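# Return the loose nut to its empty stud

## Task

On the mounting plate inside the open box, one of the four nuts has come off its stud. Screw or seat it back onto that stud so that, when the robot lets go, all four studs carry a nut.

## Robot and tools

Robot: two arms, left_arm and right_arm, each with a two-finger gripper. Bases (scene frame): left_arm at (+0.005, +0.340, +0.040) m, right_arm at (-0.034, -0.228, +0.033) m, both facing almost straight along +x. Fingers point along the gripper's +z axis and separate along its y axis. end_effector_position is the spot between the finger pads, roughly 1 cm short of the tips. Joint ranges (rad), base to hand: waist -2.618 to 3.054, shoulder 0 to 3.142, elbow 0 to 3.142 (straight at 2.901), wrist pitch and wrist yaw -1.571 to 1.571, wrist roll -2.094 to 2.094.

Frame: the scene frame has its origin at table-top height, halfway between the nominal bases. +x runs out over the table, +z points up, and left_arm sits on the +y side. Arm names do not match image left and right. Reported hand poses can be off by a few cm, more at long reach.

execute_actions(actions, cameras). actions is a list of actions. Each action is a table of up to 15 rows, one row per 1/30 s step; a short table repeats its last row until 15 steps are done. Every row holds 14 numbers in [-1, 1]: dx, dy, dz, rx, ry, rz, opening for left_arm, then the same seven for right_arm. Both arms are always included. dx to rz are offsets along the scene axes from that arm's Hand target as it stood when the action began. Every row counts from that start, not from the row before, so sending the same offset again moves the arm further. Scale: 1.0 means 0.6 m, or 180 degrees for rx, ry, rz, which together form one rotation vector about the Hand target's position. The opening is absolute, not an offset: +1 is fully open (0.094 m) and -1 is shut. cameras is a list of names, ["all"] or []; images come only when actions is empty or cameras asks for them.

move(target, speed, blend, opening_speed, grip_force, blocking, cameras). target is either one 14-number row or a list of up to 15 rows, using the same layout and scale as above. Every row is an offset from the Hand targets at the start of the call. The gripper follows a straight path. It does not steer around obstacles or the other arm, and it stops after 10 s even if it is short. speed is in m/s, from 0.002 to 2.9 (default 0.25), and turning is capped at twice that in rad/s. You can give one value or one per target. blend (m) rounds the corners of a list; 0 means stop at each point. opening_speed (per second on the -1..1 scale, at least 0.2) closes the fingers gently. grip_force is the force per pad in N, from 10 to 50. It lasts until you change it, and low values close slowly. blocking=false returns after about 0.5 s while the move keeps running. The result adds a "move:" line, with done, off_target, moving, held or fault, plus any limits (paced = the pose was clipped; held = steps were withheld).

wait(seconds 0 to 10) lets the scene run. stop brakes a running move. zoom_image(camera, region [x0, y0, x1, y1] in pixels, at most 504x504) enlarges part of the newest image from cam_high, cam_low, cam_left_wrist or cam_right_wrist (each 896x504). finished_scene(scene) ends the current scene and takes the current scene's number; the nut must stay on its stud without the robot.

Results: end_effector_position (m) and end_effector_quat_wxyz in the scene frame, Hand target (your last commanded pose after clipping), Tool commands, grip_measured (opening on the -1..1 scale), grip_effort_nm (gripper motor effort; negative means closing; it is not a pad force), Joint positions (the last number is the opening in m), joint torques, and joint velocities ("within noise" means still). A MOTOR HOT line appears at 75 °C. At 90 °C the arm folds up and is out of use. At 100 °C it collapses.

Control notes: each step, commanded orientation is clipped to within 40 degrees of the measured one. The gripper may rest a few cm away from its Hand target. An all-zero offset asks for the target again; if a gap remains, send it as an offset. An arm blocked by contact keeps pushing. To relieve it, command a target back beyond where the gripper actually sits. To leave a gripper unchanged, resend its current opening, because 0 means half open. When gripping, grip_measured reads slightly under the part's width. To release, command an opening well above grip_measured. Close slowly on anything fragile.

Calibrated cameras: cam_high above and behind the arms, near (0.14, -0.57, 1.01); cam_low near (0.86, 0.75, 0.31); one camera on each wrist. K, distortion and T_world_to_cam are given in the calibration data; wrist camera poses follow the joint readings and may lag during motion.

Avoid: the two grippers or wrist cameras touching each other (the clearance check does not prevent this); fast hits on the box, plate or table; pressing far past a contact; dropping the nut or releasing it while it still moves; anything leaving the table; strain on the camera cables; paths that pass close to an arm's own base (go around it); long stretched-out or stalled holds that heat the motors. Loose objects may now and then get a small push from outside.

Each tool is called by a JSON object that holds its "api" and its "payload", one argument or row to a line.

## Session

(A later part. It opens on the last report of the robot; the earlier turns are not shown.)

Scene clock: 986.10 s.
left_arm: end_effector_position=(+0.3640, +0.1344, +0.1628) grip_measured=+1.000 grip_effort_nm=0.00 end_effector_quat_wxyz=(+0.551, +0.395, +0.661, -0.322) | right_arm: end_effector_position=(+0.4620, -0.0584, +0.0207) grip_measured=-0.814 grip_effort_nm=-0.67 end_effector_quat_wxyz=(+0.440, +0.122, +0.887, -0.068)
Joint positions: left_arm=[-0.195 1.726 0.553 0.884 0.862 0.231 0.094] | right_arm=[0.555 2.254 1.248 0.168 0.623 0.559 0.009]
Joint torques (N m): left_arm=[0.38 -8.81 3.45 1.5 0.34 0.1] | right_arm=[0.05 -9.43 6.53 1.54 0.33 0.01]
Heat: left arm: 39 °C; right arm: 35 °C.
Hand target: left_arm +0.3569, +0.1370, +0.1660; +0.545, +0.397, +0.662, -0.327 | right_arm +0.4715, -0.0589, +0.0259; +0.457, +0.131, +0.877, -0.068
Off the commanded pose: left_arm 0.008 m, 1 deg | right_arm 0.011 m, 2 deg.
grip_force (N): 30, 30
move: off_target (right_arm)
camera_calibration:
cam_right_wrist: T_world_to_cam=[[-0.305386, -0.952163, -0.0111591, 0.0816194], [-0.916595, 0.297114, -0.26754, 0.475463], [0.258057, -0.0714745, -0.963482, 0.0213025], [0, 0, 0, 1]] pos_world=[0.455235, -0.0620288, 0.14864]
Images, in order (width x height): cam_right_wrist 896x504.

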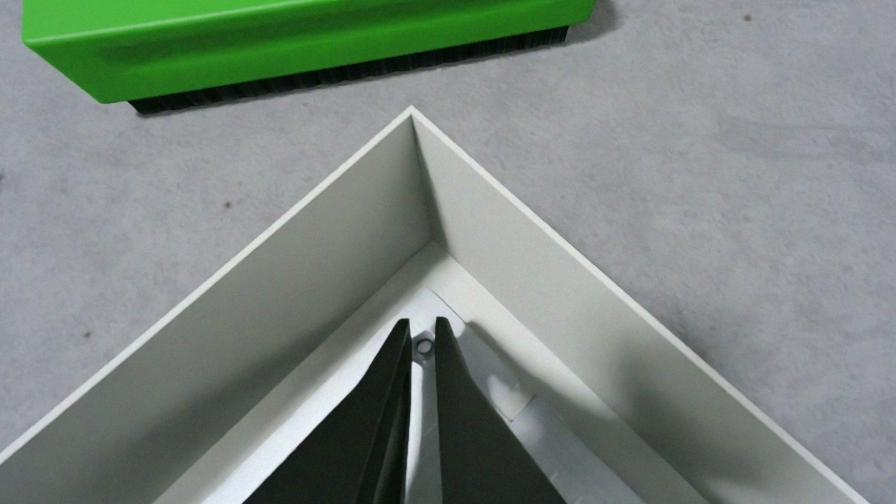

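{"api": "move", "payload": {
  "target": [0,0,0,0,0,0,1,0.003,0,-0.0075,0,0,0,-0.95],
  "speed": 0.04,
  "cameras": ["cam_right_wrist"]
}}

{"api": "zoom_image", "payload": {
  "camera": "cam_right_wrist",
  "region": [405, 328, 445, 368]
}}

Scene clock: 1001.67 s.
left_arm: end_effector_position=(+0.3640, +0.1344, +0.1628) grip_measured=+1.000 grip_effort_nm=-0.01 end_effector_quat_wxyz=(+0.551, +0.395, +0.661, -0.322) | right_arm: end_effector_position=(+0.4630, -0.0579, +0.0170) grip_measured=-0.815 grip_effort_nm=-0.67 end_effector_quat_wxyz=(+0.442, +0.123, +0.886, -0.067)
Joint positions: left_arm=[-0.195 1.726 0.553 0.884 0.862 0.231 0.094] | right_arm=[0.555 2.266 1.248 0.185 0.623 0.559 0.009]
Joint torques (N m): left_arm=[0.38 -8.8 3.43 1.5 0.33 0.1] | right_arm=[-0.16 -9.18 6.89 1.5 0.32 -0.01]
Heat: left arm: 39 °C; right arm: 35 °C.
Hand target: left_arm +0.3569, +0.1370, +0.1660; +0.545, +0.397, +0.662, -0.327 | right_arm +0.4733, -0.0589, +0.0214; +0.457, +0.131, +0.877, -0.068
Off the commanded pose: left_arm 0.008 m, 1 deg | right_arm 0.011 m, 2 deg.
grip_force (N): 30, 30
move: off_target (right_arm)
camera_calibration:
cam_right_wrist: T_world_to_cam=[[-0.305311, -0.952142, -0.0145383, 0.0824518], [-0.915537, 0.297703, -0.270491, 0.474769], [0.261874, -0.0692737, -0.962613, 0.0160316], [0, 0, 0, 1]] pos_world=[0.455643, -0.0617238, 0.145052]
Images, in order (width x height): cam_right_wrist 896x504.

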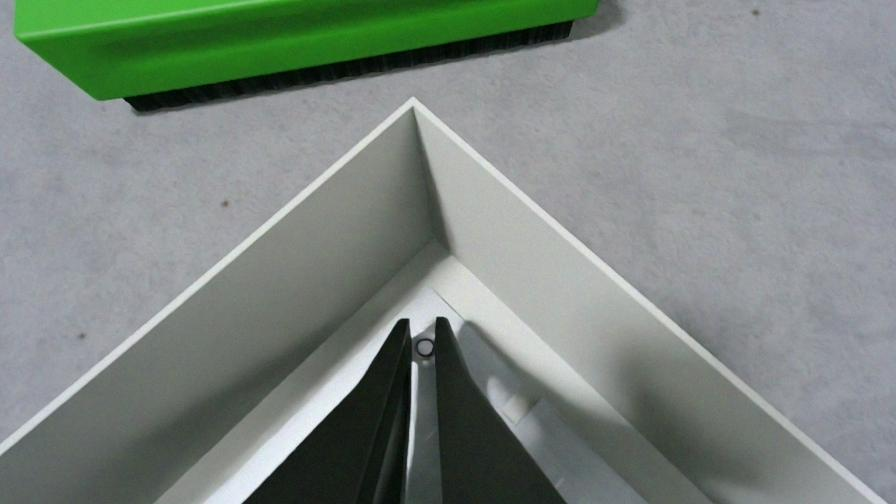

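Scaled by 12.600.

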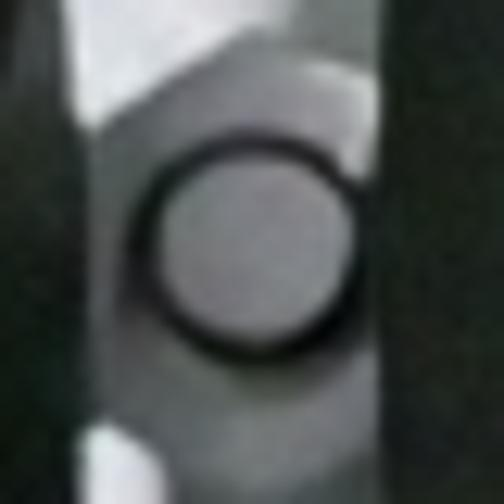

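{"api": "move", "payload": {
  "target": [0,0,0,0,0,0,1,0.002,0,-0.0117,0,0,0,-0.95],
  "speed": 0.04,
  "cameras": ["cam_right_wrist"]
}}

{"api": "zoom_image", "payload": {
  "camera": "cam_right_wrist",
  "region": [405, 328, 445, 368]
}}

Scene clock: 1006.37 s.
left_arm: end_effector_position=(+0.3640, +0.1344, +0.1628) grip_measured=+1.000 grip_effort_nm=0.00 end_effector_quat_wxyz=(+0.551, +0.395, +0.661, -0.322) | right_arm: end_effector_position=(+0.4638, -0.0583, +0.0166) grip_measured=-0.815 grip_effort_nm=-0.67 end_effector_quat_wxyz=(+0.445, +0.122, +0.884, -0.071)
Joint positions: left_arm=[-0.195 1.726 0.553 0.884 0.862 0.231 0.094] | right_arm=[0.556 2.272 1.248 0.197 0.633 0.551 0.009]
Joint torques (N m): left_arm=[0.39 -8.79 3.44 1.5 0.34 0.1] | right_arm=[-0.43 -8.12 7.09 1.57 0.22 -0.02]
Heat: left arm: 39 °C; right arm: 35 °C.
Hand target: left_arm +0.3569, +0.1370, +0.1660; +0.545, +0.397, +0.662, -0.327 | right_arm +0.4745, -0.0589, +0.0144; +0.457, +0.131, +0.877, -0.068
Off the commanded pose: left_arm 0.008 m, 1 deg | right_arm 0.011 m, 2 deg.
grip_force (N): 30, 30
move: off_target (right_arm)
camera_calibration:
cam_right_wrist: T_world_to_cam=[[-0.306343, -0.95189, -0.00775089, 0.0827592], [-0.913097, 0.29614, -0.280276, 0.474535], [0.269087, -0.078783, -0.959888, 0.0114771], [0, 0, 0, 1]] pos_world=[0.455561, -0.060847, 0.144659]
Images, in order (width x height): cam_right_wrist 896x504.

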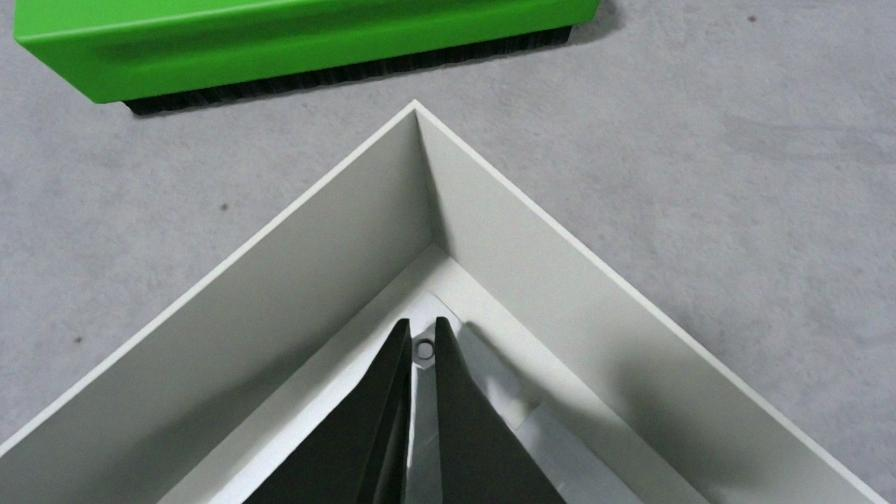

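Scaled by 12.600.

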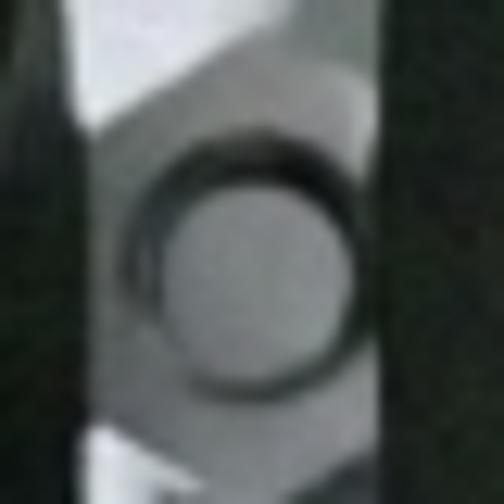

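{"api": "move", "payload": {
  "target": [0,0,0,0,0,0,1,0,0,-0.0117,0,0,0,-0.95],
  "speed": 0.04,
  "cameras": ["cam_right_wrist"]
}}

{"api": "zoom_image", "payload": {
  "camera": "cam_right_wrist",
  "region": [405, 328, 445, 368]
}}

Scene clock: 1020.87 s.
left_arm: end_effector_position=(+0.3640, +0.1344, +0.1628) grip_measured=+1.000 grip_effort_nm=-0.01 end_effector_quat_wxyz=(+0.551, +0.395, +0.661, -0.322) | right_arm: end_effector_position=(+0.4640, -0.0584, +0.0162) grip_measured=-0.815 grip_effort_nm=-0.67 end_effector_quat_wxyz=(+0.452, +0.124, +0.880, -0.077)
Joint positions: left_arm=[-0.195 1.726 0.553 0.884 0.862 0.231 0.094] | right_arm=[0.562 2.281 1.248 0.212 0.656 0.551 0.009]
Joint torques (N m): left_arm=[0.38 -8.79 3.44 1.51 0.33 0.1] | right_arm=[-0.9 -7.45 6.72 1.61 0.03 0]
Heat: left arm: 39 °C; right arm: 35 °C.
Hand target: left_arm +0.3569, +0.1370, +0.1660; +0.545, +0.397, +0.662, -0.327 | right_arm +0.4745, -0.0589, +0.0074; +0.457, +0.131, +0.877, -0.068
Off the commanded pose: left_arm 0.008 m, 1 deg | right_arm 0.014 m, 1 deg.
grip_force (N): 30, 30
move: off_target (right_arm)
camera_calibration:
cam_right_wrist: T_world_to_cam=[[-0.315268, -0.949002, -0.00114034, 0.0869002], [-0.906285, 0.301433, -0.296287, 0.471925], [0.28152, -0.0923762, -0.955098, 0.00424497], [0, 0, 0, 1]] pos_world=[0.4539, -0.059393, 0.143978]
Images, in order (width x height): cam_right_wrist 896x504.

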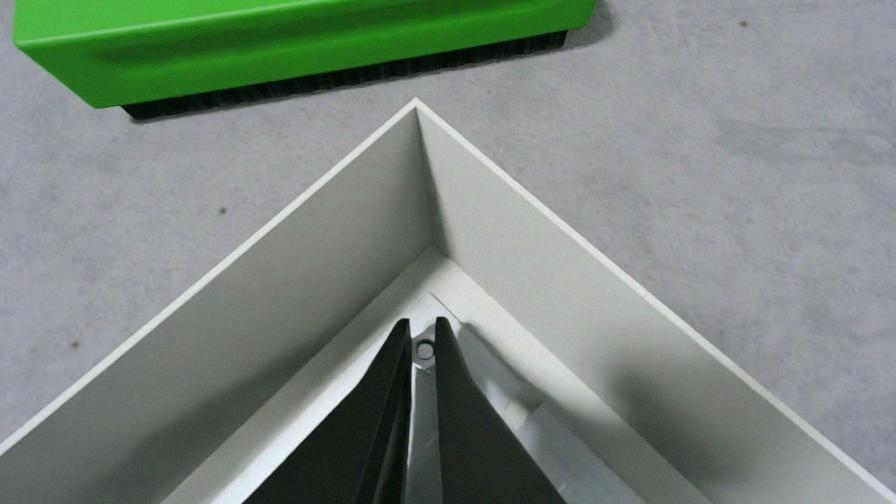

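Scaled by 12.600.

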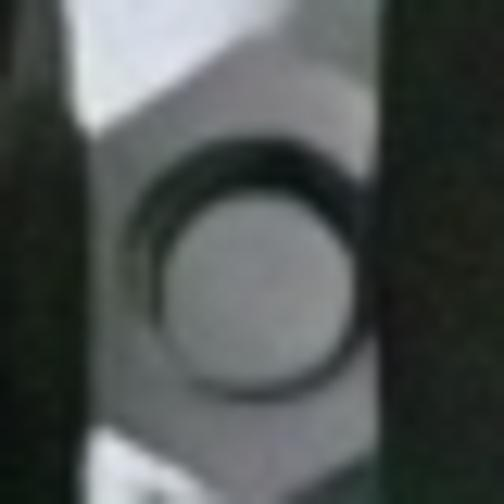

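{"api": "move", "payload": {
  "target": [0,0,0,0,0,0,1,-0.003,0,0,0.0047,0.016,0,-0.95],
  "speed": 0.04,
  "cameras": ["cam_right_wrist"]
}}

{"api": "zoom_image", "payload": {
  "camera": "cam_right_wrist",
  "region": [405, 328, 445, 368]
}}

Scene clock: 1078.03 s.
left_arm: end_effector_position=(+0.3640, +0.1344, +0.1628) grip_measured=+1.000 grip_effort_nm=-0.01 end_effector_quat_wxyz=(+0.551, +0.395, +0.661, -0.322) | right_arm: end_effector_position=(+0.4642, -0.0580, +0.0165) grip_measured=-0.815 grip_effort_nm=-0.67 end_effector_quat_wxyz=(+0.447, +0.128, +0.882, -0.077)
Joint positions: left_arm=[-0.195 1.726 0.553 0.884 0.862 0.231 0.094] | right_arm=[0.562 2.281 1.262 0.185 0.655 0.565 0.009]
Joint torques (N m): left_arm=[0.38 -8.79 3.45 1.51 0.34 0.11] | right_arm=[-1.5 -8.55 7.98 0.99 -0.22 0.08]
Heat: left arm: 39 °C; right arm: 36 °C.
Hand target: left_arm +0.3569, +0.1370, +0.1660; +0.545, +0.397, +0.662, -0.327 | right_arm +0.4727, -0.0589, +0.0074; +0.434, +0.132, +0.889, -0.065
Off the commanded pose: left_arm 0.008 m, 1 deg | right_arm 0.012 m, 2 deg.
grip_force (N): 30, 30
move: off_target (right_arm)
camera_calibration:
cam_right_wrist: T_world_to_cam=[[-0.321997, -0.946737, -0.0026297, 0.0906506], [-0.906746, 0.309192, -0.286726, 0.472648], [0.272267, -0.0899403, -0.958009, 0.00908493], [0, 0, 0, 1]] pos_world=[0.455288, -0.0594995, 0.144462]
Images, in order (width x height): cam_right_wrist 896x504.

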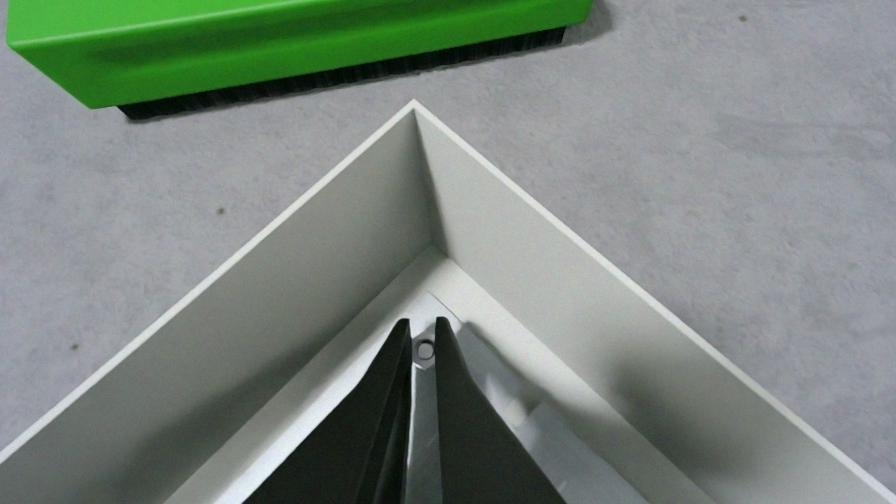

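Scaled by 12.600.

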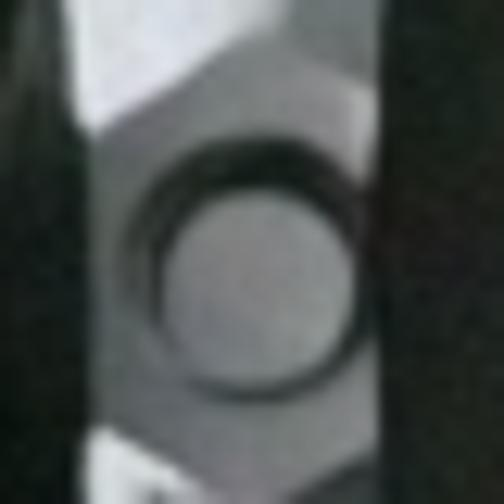

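{"api": "zoom_image", "payload": {
  "camera": "cam_right_wrist",
  "region": [410, 334, 440, 364]
}}

{"api": "wait", "payload": {
  "seconds": 0,
  "cameras": ["cam_left_wrist","cam_low","cam_high"]
}}

Scaled by 16.800.

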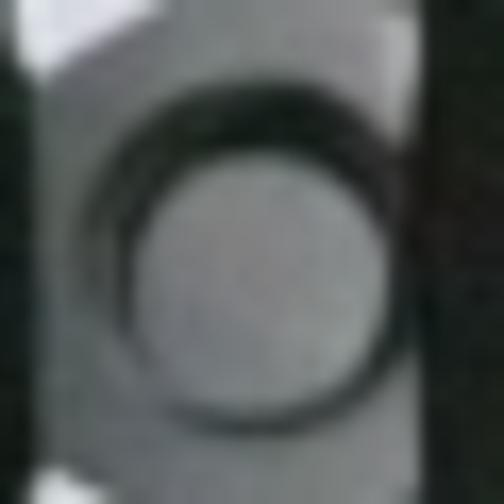

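Scene clock: 1087.80 s.
left_arm: end_effector_position=(+0.3640, +0.1344, +0.1628) grip_measured=+1.000 grip_effort_nm=-0.01 end_effector_quat_wxyz=(+0.551, +0.395, +0.661, -0.322) | right_arm: end_effector_position=(+0.4642, -0.0580, +0.0165) grip_measured=-0.815 grip_effort_nm=-0.67 end_effector_quat_wxyz=(+0.447, +0.128, +0.882, -0.077)
Joint positions: left_arm=[-0.195 1.726 0.553 0.884 0.862 0.231 0.094] | right_arm=[0.562 2.281 1.262 0.185 0.655 0.565 0.009]
Joint torques (N m): left_arm=[0.38 -8.79 3.47 1.5 0.33 0.1] | right_arm=[-1.52 -8.51 7.92 1.01 -0.21 0.11]
Heat: left arm: 39 °C; right arm: 35 °C.
Hand target: left_arm +0.3569, +0.1370, +0.1660; +0.545, +0.397, +0.662, -0.327 | right_arm +0.4727, -0.0589, +0.0074; +0.434, +0.132, +0.889, -0.065
Tool commands: left_gripper/opening=+1.0 right_gripper/opening=-0.95
Off the commanded pose: left_arm 0.008 m, 1 deg | right_arm 0.012 m, 2 deg.
grip_force (N): 30, 30
camera_calibration:
cam_left_wrist: T_world_to_cam=[[-0.900526, -0.434262, -0.0216832, 0.380354], [-0.305668, 0.667752, -0.67873, 0.162267], [0.309226, -0.604586, -0.734068, 0.214408], [0, 0, 0, 1]] pos_world=[0.325818, 0.186447, 0.275773]
Images, in order (width x height): cam_high 896x504, cam_low 896x504, cam_left_wrist 896x504.

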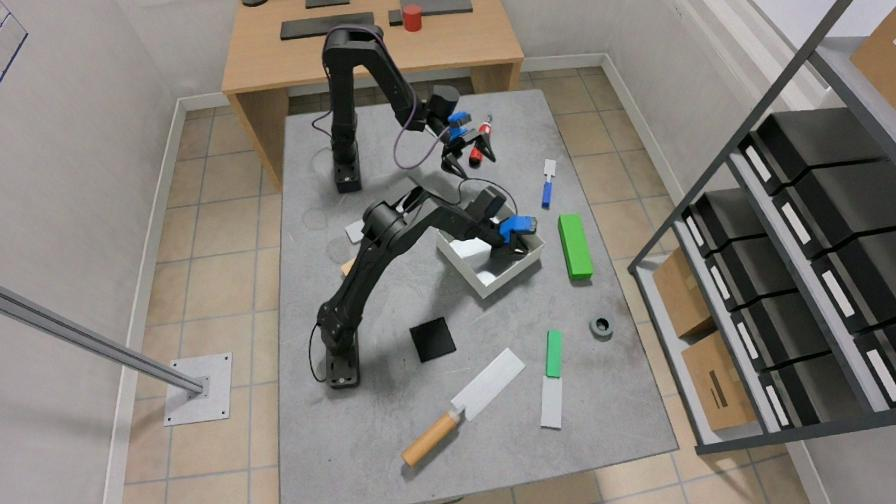

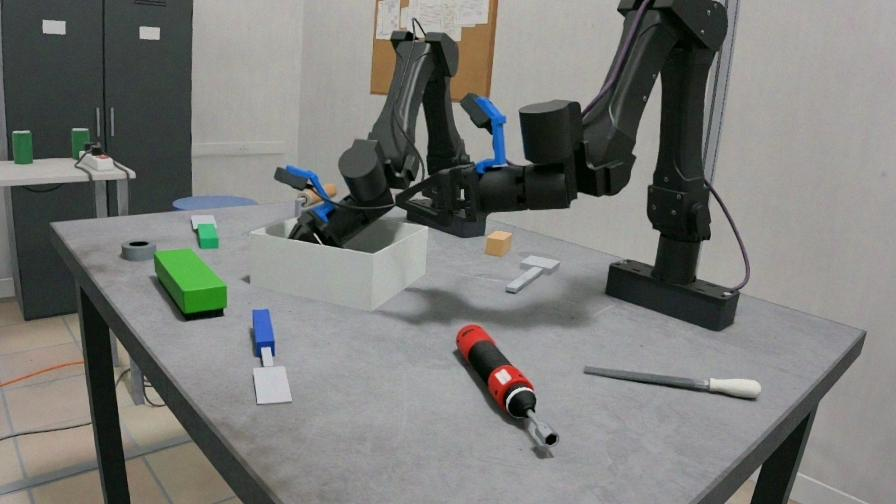

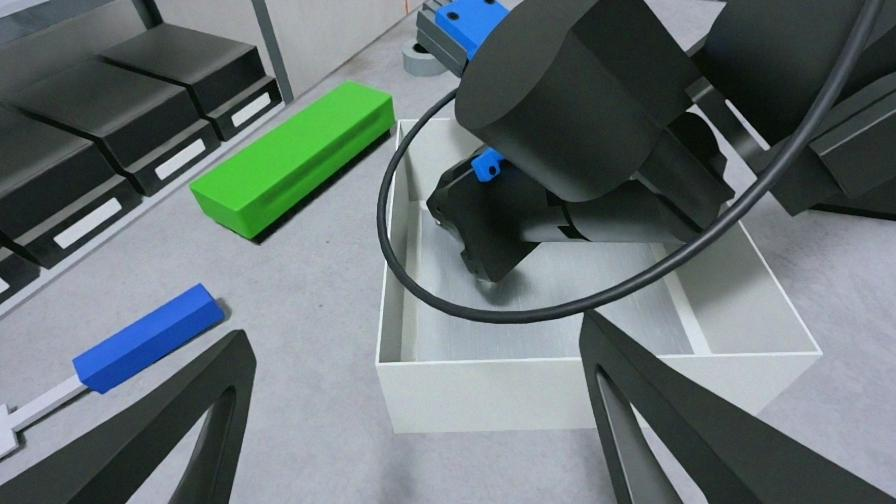

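{"api": "move", "payload": {
  "target": [
    [0,0,0,0,0,0,1,-0.015,0,-0.005,0,0,0,-0.95],
    [0,0,0,0,0,0,1,-0.015,0.012,-0.005,0,0,0,-0.95],
    [0,0,0,0,0,0,1,-0.015,-0.008,-0.005,0,0,0,-0.95]
  ],
  "speed": 0.03,
  "cameras": ["cam_right_wrist"]
}}

{"api": "zoom_image", "payload": {
  "camera": "cam_right_wrist",
  "region": [405, 328, 445, 368]
}}

Scene clock: 1106.23 s.
left_arm: end_effector_position=(+0.3640, +0.1344, +0.1628) grip_measured=+1.000 grip_effort_nm=-0.01 end_effector_quat_wxyz=(+0.551, +0.395, +0.661, -0.322) | right_arm: end_effector_position=(+0.4638, -0.0576, +0.0164) grip_measured=-0.815 grip_effort_nm=-0.67 end_effector_quat_wxyz=(+0.448, +0.133, +0.881, -0.075)
Joint positions: left_arm=[-0.195 1.726 0.553 0.884 0.862 0.231 0.094] | right_arm=[0.564 2.281 1.262 0.183 0.656 0.578 0.009]
Joint torques (N m): left_arm=[0.36 -8.81 3.44 1.5 0.33 0.11] | right_arm=[-1.46 -9.95 4.16 1.3 -0.21 -0.02]
Heat: left arm: 39 °C; right arm: 35 °C.
Hand target: left_arm +0.3569, +0.1370, +0.1660; +0.545, +0.397, +0.662, -0.327 | right_arm +0.4637, -0.0637, +0.0044; +0.434, +0.132, +0.889, -0.065
Off the commanded pose: left_arm 0.008 m, 1 deg | right_arm 0.013 m, 2 deg.
grip_force (N): 30, 30
move: off_target (right_arm)
camera_calibration:
cam_right_wrist: T_world_to_cam=[[-0.329189, -0.944188, -0.0119445, 0.0945021], [-0.903562, 0.318648, -0.286426, 0.471177], [0.274246, -0.0834958, -0.958028, 0.00855045], [0, 0, 0, 1]] pos_world=[0.454501, -0.060198, 0.144278]
Images, in order (width x height): cam_right_wrist 896x504.

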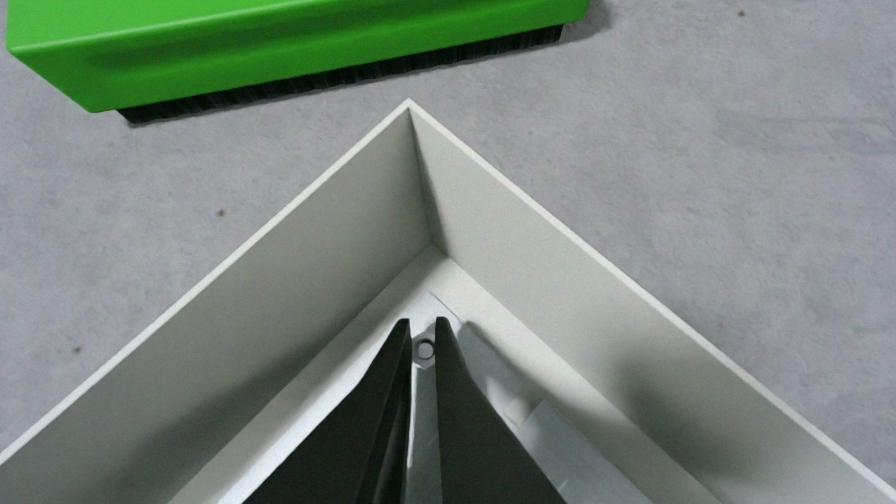

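Scaled by 12.600.

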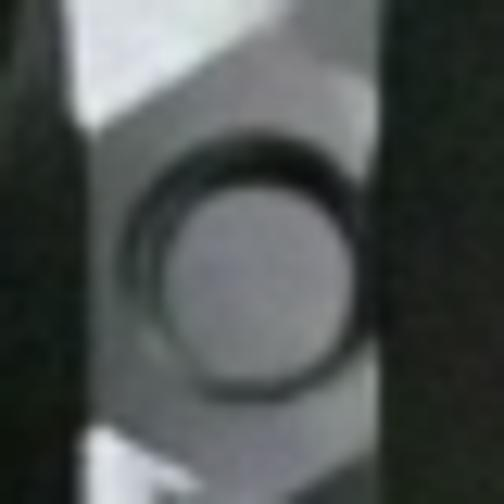

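{"api": "move", "payload": {
  "target": [0,0,0,0,0,0,1,0.006,0.005,-0.02,0,0,0,-0.95],
  "speed": 0.03,
  "cameras": ["cam_right_wrist"]
}}

{"api": "zoom_image", "payload": {
  "camera": "cam_right_wrist",
  "region": [405, 328, 445, 368]
}}

Scene clock: 1115.83 s.
left_arm: end_effector_position=(+0.3640, +0.1344, +0.1628) grip_measured=+1.000 grip_effort_nm=0.00 end_effector_quat_wxyz=(+0.551, +0.395, +0.661, -0.322) | right_arm: end_effector_position=(+0.4640, -0.0577, +0.0162) grip_measured=-0.815 grip_effort_nm=-0.66 end_effector_quat_wxyz=(+0.448, +0.134, +0.881, -0.075)
Joint positions: left_arm=[-0.195 1.726 0.553 0.884 0.862 0.231 0.094] | right_arm=[0.564 2.283 1.262 0.186 0.658 0.578 0.009]
Joint torques (N m): left_arm=[0.39 -8.8 3.44 1.5 0.33 0.1] | right_arm=[-1.31 -7.05 5.27 1.5 -0.21 0.01]
Heat: left arm: 39 °C; right arm: 35 °C.
Hand target: left_arm +0.3569, +0.1370, +0.1660; +0.545, +0.397, +0.662, -0.327 | right_arm +0.4673, -0.0607, -0.0076; +0.434, +0.132, +0.889, -0.065
Off the commanded pose: left_arm 0.008 m, 1 deg | right_arm 0.024 m, 2 deg.
grip_force (N): 30, 30
move: off_target (right_arm)
camera_calibration:
cam_right_wrist: T_world_to_cam=[[-0.330062, -0.943879, -0.0123283, 0.094875], [-0.902725, 0.319435, -0.288182, 0.471078], [0.275947, -0.083989, -0.957496, 0.00747331], [0, 0, 0, 1]] pos_world=[0.454506, -0.0603007, 0.144082]
Images, in order (width x height): cam_right_wrist 896x504.

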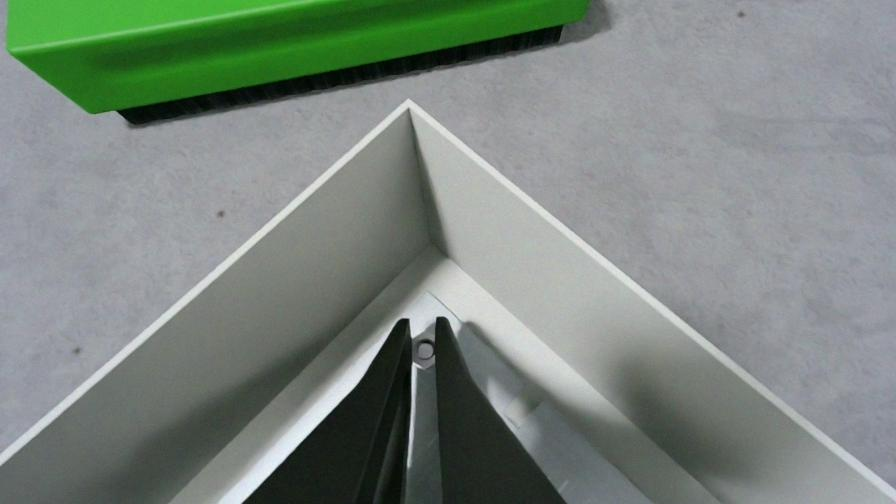

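Scaled by 12.600.

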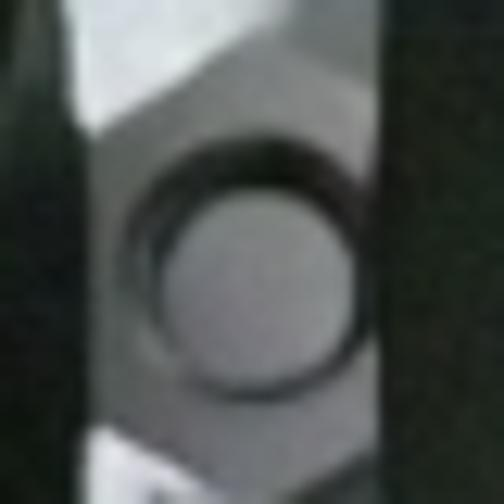

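{"api": "move", "payload": {
  "target": [0,0,0,0,0,0,1,-0.0167,-0.002,-0.0067,0,0,0,-0.95],
  "speed": 0.02,
  "cameras": ["cam_right_wrist"]
}}

{"api": "zoom_image", "payload": {
  "camera": "cam_right_wrist",
  "region": [405, 328, 445, 368]
}}

Scene clock: 1155.90 s.
left_arm: end_effector_position=(+0.3640, +0.1344, +0.1628) grip_measured=+1.000 grip_effort_nm=0.00 end_effector_quat_wxyz=(+0.551, +0.395, +0.661, -0.322) | right_arm: end_effector_position=(+0.4635, -0.0585, +0.0156) grip_measured=-0.815 grip_effort_nm=-0.67 end_effector_quat_wxyz=(+0.458, +0.138, +0.875, -0.068)
Joint positions: left_arm=[-0.195 1.726 0.553 0.884 0.862 0.231 0.094] | right_arm=[0.564 2.283 1.234 0.241 0.661 0.578 0.009]
Joint torques (N m): left_arm=[0.38 -8.79 3.44 1.5 0.33 0.1] | right_arm=[-0.61 -7.82 3.9 1.26 -0.2 0.11]
Heat: left arm: 39 °C; right arm: 34 °C.
Hand target: left_arm +0.3569, +0.1370, +0.1660; +0.545, +0.397, +0.662, -0.327 | right_arm +0.4573, -0.0619, -0.0116; +0.434, +0.132, +0.889, -0.065
Off the commanded pose: left_arm 0.008 m, 1 deg | right_arm 0.028 m, 3 deg.
grip_force (N): 30, 30
move: off_target (right_arm)
camera_calibration:
cam_right_wrist: T_world_to_cam=[[-0.331492, -0.94291, -0.0321543, 0.0949247], [-0.894649, 0.32498, -0.306581, 0.46753], [0.299528, -0.0728623, -0.951301, -0.00340135], [0, 0, 0, 1]] pos_world=[0.45076, -0.06268, 0.143152]
Images, in order (width x height): cam_right_wrist 896x504.

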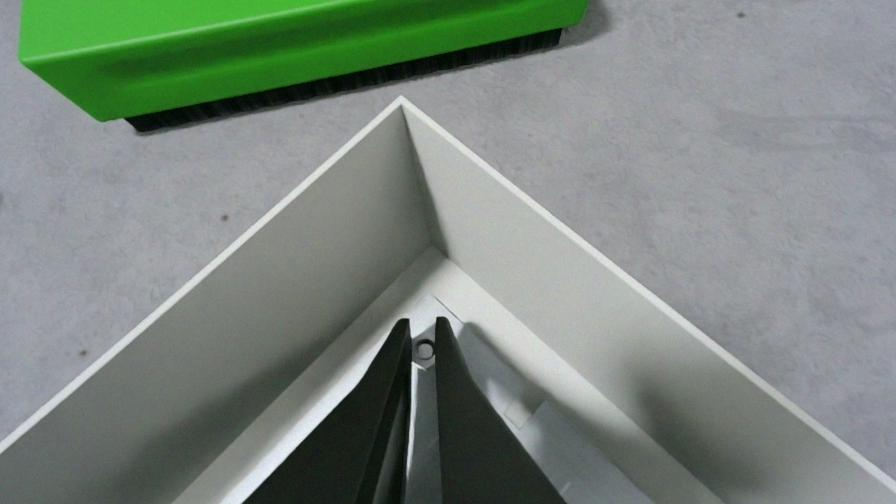

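Scaled by 12.600.

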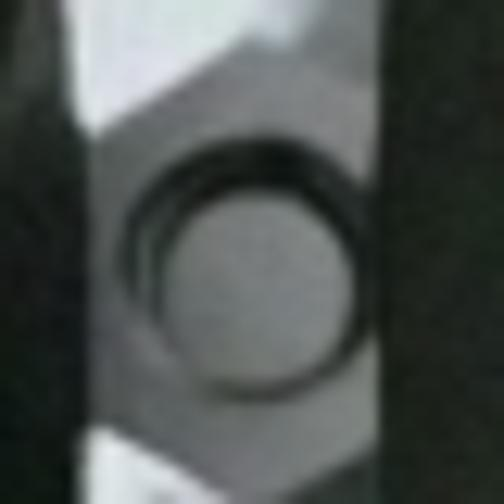

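{"api": "move", "payload": {
  "target": [0,0,0,0,0,0,1,0.0145,0.0032,0.032,-0.0108,0.0092,0,-0.95],
  "speed": 0.03,
  "cameras": ["cam_right_wrist"]
}}

{"api": "zoom_image", "payload": {
  "camera": "cam_right_wrist",
  "region": [405, 328, 445, 368]
}}

Scene clock: 1176.43 s.
left_arm: end_effector_position=(+0.3640, +0.1344, +0.1628) grip_measured=+1.000 grip_effort_nm=-0.01 end_effector_quat_wxyz=(+0.551, +0.395, +0.661, -0.322) | right_arm: end_effector_position=(+0.4638, -0.0578, +0.0163) grip_measured=-0.815 grip_effort_nm=-0.67 end_effector_quat_wxyz=(+0.442, +0.128, +0.884, -0.081)
Joint positions: left_arm=[-0.195 1.726 0.553 0.884 0.862 0.231 0.094] | right_arm=[0.564 2.283 1.276 0.156 0.658 0.572 0.009]
Joint torques (N m): left_arm=[0.39 -8.8 3.43 1.5 0.34 0.1] | right_arm=[-0.84 -9.47 7.21 0.76 -0.12 -0.01]
Heat: left arm: 39 °C; right arm: 34 °C.
Hand target: left_arm +0.3569, +0.1370, +0.1660; +0.545, +0.397, +0.662, -0.327 | right_arm +0.4660, -0.0600, +0.0076; +0.423, +0.124, +0.894, -0.082
Off the commanded pose: left_arm 0.008 m, 1 deg | right_arm 0.009 m, 3 deg.
grip_force (N): 30, 30
move: off_target (right_arm)
camera_calibration:
cam_right_wrist: T_world_to_cam=[[-0.326756, -0.945092, 0.00553959, 0.0928247], [-0.908387, 0.312437, -0.277878, 0.473012], [0.26089, -0.0958304, -0.9606, 0.0139562], [0, 0, 0, 1]] pos_world=[0.456368, -0.0587212, 0.144332]
Images, in order (width x height): cam_right_wrist 896x504.

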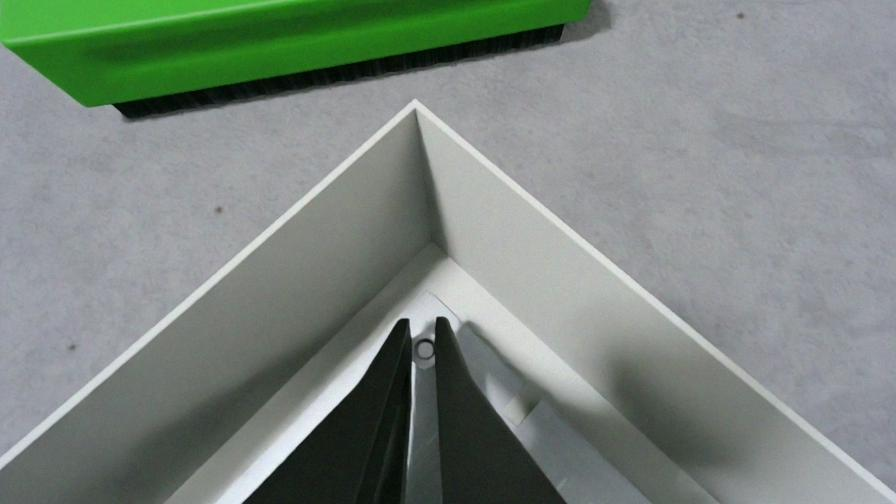

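Scaled by 12.600.

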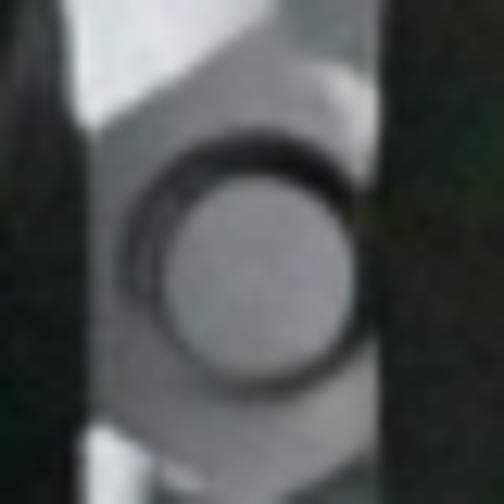

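{"api": "move", "payload": {
  "target": [0,0,0,0,0,0,1,0.001,0,-0.0167,0.0005,0.0025,0,-0.95],
  "speed": 0.03,
  "cameras": ["cam_right_wrist"]
}}

{"api": "zoom_image", "payload": {
  "camera": "cam_right_wrist",
  "region": [405, 328, 445, 368]
}}

Scene clock: 1183.03 s.
left_arm: end_effector_position=(+0.3640, +0.1344, +0.1628) grip_measured=+1.000 grip_effort_nm=-0.01 end_effector_quat_wxyz=(+0.551, +0.395, +0.661, -0.322) | right_arm: end_effector_position=(+0.4638, -0.0578, +0.0163) grip_measured=-0.815 grip_effort_nm=-0.67 end_effector_quat_wxyz=(+0.442, +0.128, +0.884, -0.081)
Joint positions: left_arm=[-0.195 1.726 0.553 0.884 0.862 0.231 0.094] | right_arm=[0.564 2.283 1.276 0.156 0.658 0.572 0.009]
Joint torques (N m): left_arm=[0.38 -8.8 3.45 1.5 0.33 0.1] | right_arm=[-0.95 -7.65 7.46 0.89 -0.13 0]
Heat: left arm: 39 °C; right arm: 35 °C.
Hand target: left_arm +0.3569, +0.1370, +0.1660; +0.545, +0.397, +0.662, -0.327 | right_arm +0.4666, -0.0600, -0.0025; +0.419, +0.124, +0.896, -0.082
Off the commanded pose: left_arm 0.008 m, 1 deg | right_arm 0.019 m, 3 deg.
grip_force (N): 30, 30
move: off_target (right_arm)
camera_calibration:
cam_right_wrist: T_world_to_cam=[[-0.326756, -0.945092, 0.00553959, 0.0928247], [-0.908387, 0.312437, -0.277878, 0.473012], [0.26089, -0.0958304, -0.9606, 0.0139562], [0, 0, 0, 1]] pos_world=[0.456368, -0.0587212, 0.144332]
Images, in order (width x height): cam_right_wrist 896x504.

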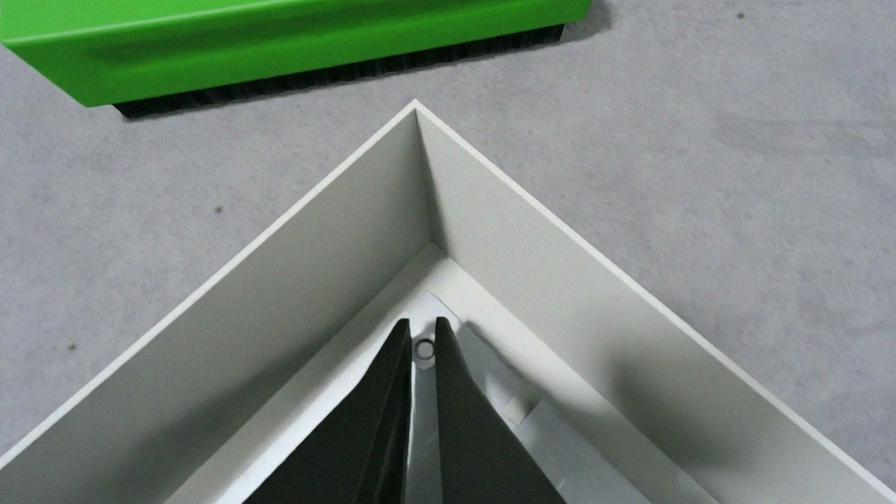

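Scaled by 12.600.

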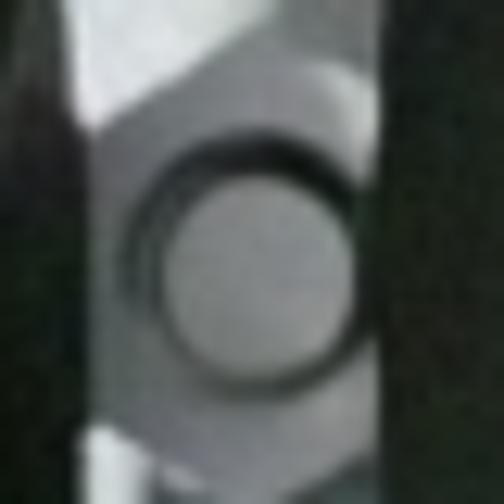

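{"api": "move", "payload": {
  "target": [0,0,0,0,0,0,1,0.001,0,-0.02,0.0005,0.0025,0,-0.95],
  "speed": 0.03,
  "cameras": ["cam_right_wrist"]
}}

{"api": "zoom_image", "payload": {
  "camera": "cam_right_wrist",
  "region": [405, 328, 445, 368]
}}

Scene clock: 1187.50 s.
left_arm: end_effector_position=(+0.3640, +0.1344, +0.1628) grip_measured=+1.000 grip_effort_nm=-0.01 end_effector_quat_wxyz=(+0.551, +0.395, +0.661, -0.322) | right_arm: end_effector_position=(+0.4644, -0.0580, +0.0163) grip_measured=-0.815 grip_effort_nm=-0.67 end_effector_quat_wxyz=(+0.444, +0.129, +0.883, -0.085)
Joint positions: left_arm=[-0.195 1.726 0.553 0.884 0.862 0.231 0.094] | right_arm=[0.565 2.288 1.28 0.156 0.667 0.572 0.009]
Joint torques (N m): left_arm=[0.38 -8.77 3.41 1.5 0.34 0.1] | right_arm=[-1.22 -6 7.12 1.04 -0.25 0.06]
Heat: left arm: 39 °C; right arm: 35 °C.
Hand target: left_arm +0.3569, +0.1370, +0.1660; +0.545, +0.397, +0.662, -0.327 | right_arm +0.4672, -0.0600, -0.0145; +0.416, +0.124, +0.897, -0.082
Off the commanded pose: left_arm 0.008 m, 1 deg | right_arm 0.031 m, 4 deg.
grip_force (N): 30, 30
move: off_target (right_arm)
camera_calibration:
cam_right_wrist: T_world_to_cam=[[-0.331047, -0.943562, 0.00995983, 0.094816], [-0.90595, 0.314863, -0.283047, 0.47271], [0.263936, -0.102725, -0.959054, 0.0119698], [0, 0, 0, 1]] pos_world=[0.456481, -0.0581443, 0.144334]
Images, in order (width x height): cam_right_wrist 896x504.

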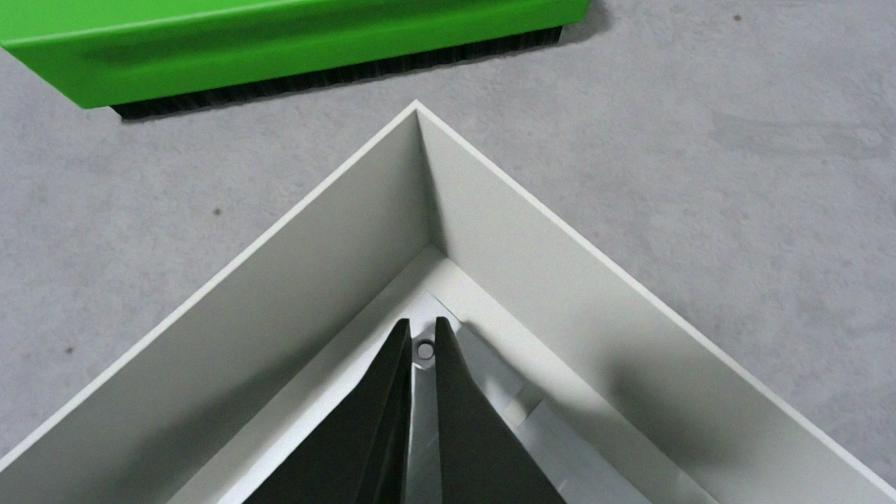

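Scaled by 12.600.

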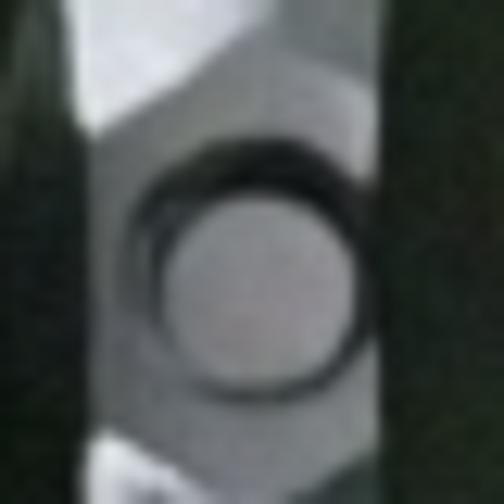

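{"api": "move", "payload": {
  "target": [0,0,0,0,0,0,1,-0.002,0,0.05,0,0,0,-0.95],
  "speed": 0.05
}}

{"api": "move", "payload": {
  "target": [0,0,0,0,0,0,1,0,0,0,0,0,0,-0.62],
  "speed": 0.05,
  "opening_speed": 0.4,
  "cameras": ["cam_right_wrist"]
}}

{"api": "zoom_image", "payload": {
  "camera": "cam_right_wrist",
  "region": [360, 290, 500, 430]
}}

Scene clock: 1206.67 s.
left_arm: end_effector_position=(+0.3640, +0.1344, +0.1628) grip_measured=+1.000 grip_effort_nm=-0.01 end_effector_quat_wxyz=(+0.551, +0.395, +0.661, -0.322) | right_arm: end_effector_position=(+0.4640, -0.0578, +0.0162) grip_measured=-0.815 grip_effort_nm=-0.67 end_effector_quat_wxyz=(+0.436, +0.125, +0.887, -0.090)
Joint positions: left_arm=[-0.195 1.726 0.553 0.884 0.862 0.231 0.094] | right_arm=[0.565 2.288 1.299 0.114 0.664 0.572 0.009]
Joint torques (N m): left_arm=[0.38 -8.81 3.45 1.5 0.34 0.11] | right_arm=[-1.17 -11.59 6.8 0.64 -0.22 0.04]
Heat: left arm: 38 °C; right arm: 36 °C.
Hand target: left_arm +0.3569, +0.1370, +0.1660; +0.545, +0.397, +0.662, -0.327 | right_arm +0.4660, -0.0600, +0.0155; +0.416, +0.124, +0.897, -0.082
Off the commanded pose: left_arm 0.008 m, 1 deg | right_arm 0.003 m, 3 deg.
grip_force (N): 30, 30
move: off_target (right_arm)

Scene clock: 1208.00 s.
left_arm: end_effector_position=(+0.3640, +0.1344, +0.1628) grip_measured=+1.000 grip_effort_nm=0.00 end_effector_quat_wxyz=(+0.551, +0.395, +0.661, -0.322) | right_arm: end_effector_position=(+0.4601, -0.0593, +0.0073) grip_measured=-0.622 grip_effort_nm=0.08 end_effector_quat_wxyz=(+0.415, +0.121, +0.898, -0.083)
Joint positions: left_arm=[-0.195 1.726 0.553 0.884 0.862 0.231 0.094] | right_arm=[0.555 2.289 1.299 0.08 0.621 0.578 0.018]
Joint torques (N m): left_arm=[0.39 -8.8 3.45 1.5 0.33 0.1] | right_arm=[-0.54 -11.44 7.02 0.89 0.11 0.04]
Heat: left arm: 38 °C; right arm: 36 °C.
Hand target: left_arm +0.3569, +0.1370, +0.1660; +0.545, +0.397, +0.662, -0.327 | right_arm +0.4660, -0.0600, +0.0155; +0.416, +0.124, +0.897, -0.082
Off the commanded pose: left_arm 0.008 m, 1 deg | right_arm 0.010 m, 0 deg.
grip_force (N): 30, 30
move: done
camera_calibration:
cam_right_wrist: T_world_to_cam=[[-0.315811, -0.948453, 0.0264434, 0.0848175], [-0.927316, 0.302633, -0.220225, 0.475309], [0.200871, -0.094071, -0.975091, 0.0340078], [0, 0, 0, 1]] pos_world=[0.460717, -0.0601997, 0.135593]
Images, in order (width x height): cam_right_wrist 896x504.

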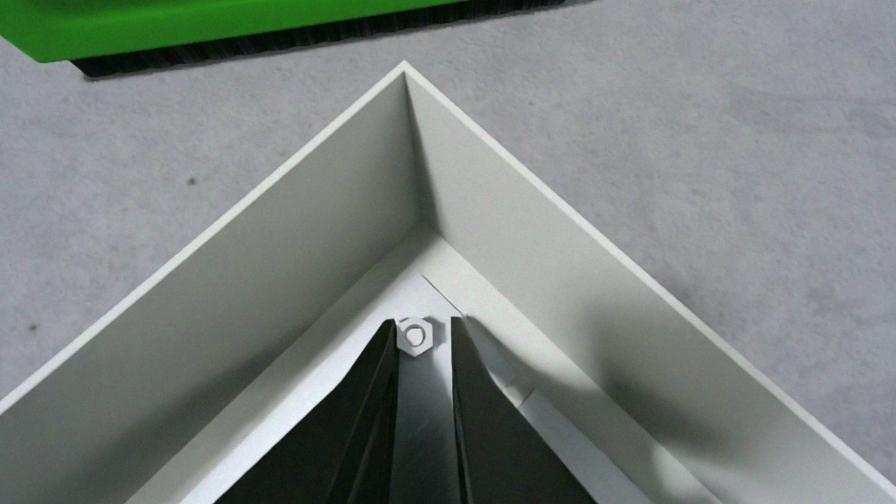

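Scaled by 3.600.

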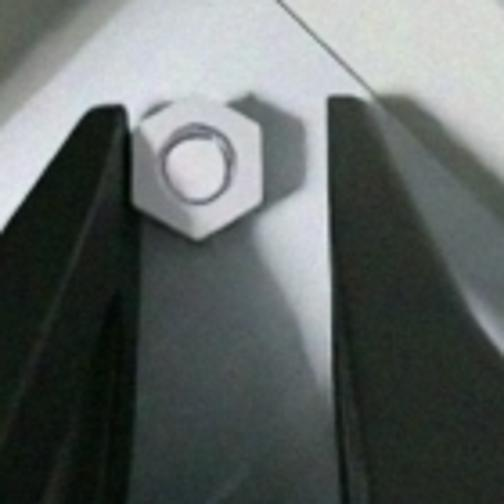

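{"api": "move", "payload": {
  "target": [0,0,0,0,0,0,1,0,0,0,0,0,0,-0.42],
  "speed": 0.05,
  "opening_speed": 0.4,
  "cameras": ["cam_right_wrist"]
}}

{"api": "zoom_image", "payload": {
  "camera": "cam_right_wrist",
  "region": [380, 300, 450, 370]
}}

Scene clock: 1231.03 s.
left_arm: end_effector_position=(+0.3640, +0.1344, +0.1628) grip_measured=+1.000 grip_effort_nm=-0.01 end_effector_quat_wxyz=(+0.551, +0.395, +0.661, -0.322) | right_arm: end_effector_position=(+0.4611, -0.0623, +0.0073) grip_measured=-0.422 grip_effort_nm=0.08 end_effector_quat_wxyz=(+0.415, +0.124, +0.898, -0.085)
Joint positions: left_arm=[-0.195 1.726 0.553 0.884 0.862 0.231 0.094] | right_arm=[0.548 2.289 1.299 0.08 0.621 0.578 0.027]
Joint torques (N m): left_arm=[0.36 -8.8 3.44 1.5 0.34 0.11] | right_arm=[-0.55 -11.44 7.04 0.89 0.11 0.04]
Heat: left arm: 38 °C; right arm: 35 °C.
Hand target: left_arm +0.3569, +0.1370, +0.1660; +0.545, +0.397, +0.662, -0.327 | right_arm +0.4660, -0.0600, +0.0155; +0.416, +0.124, +0.897, -0.082
Off the commanded pose: left_arm 0.008 m, 1 deg | right_arm 0.010 m, 0 deg.
grip_force (N): 30, 30
move: done
camera_calibration:
cam_right_wrist: T_world_to_cam=[[-0.321668, -0.946482, 0.0264976, 0.0850988], [-0.925439, 0.308352, -0.220187, 0.476644], [0.200232, -0.0953489, -0.975098, 0.0337371], [0, 0, 0, 1]] pos_world=[0.461723, -0.0632129, 0.135593]
Images, in order (width x height): cam_right_wrist 896x504.

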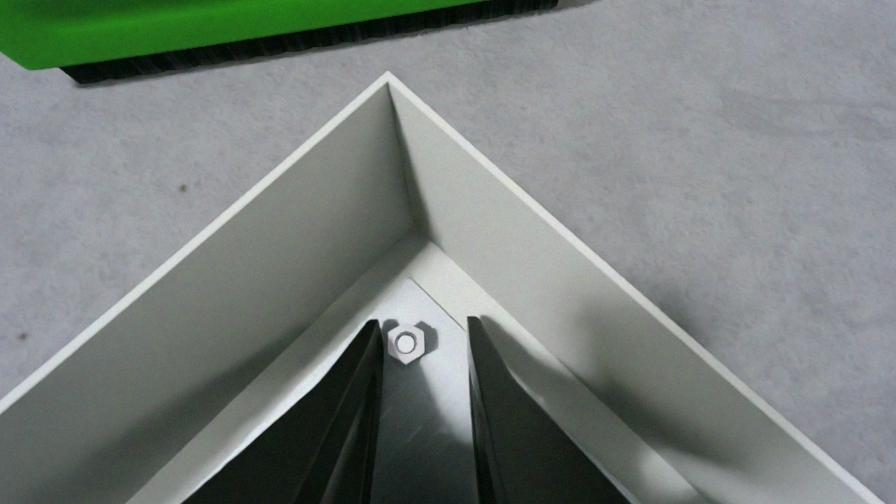

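Scaled by 7.200.

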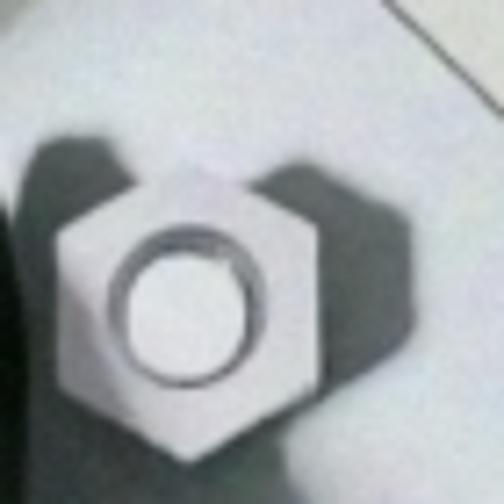

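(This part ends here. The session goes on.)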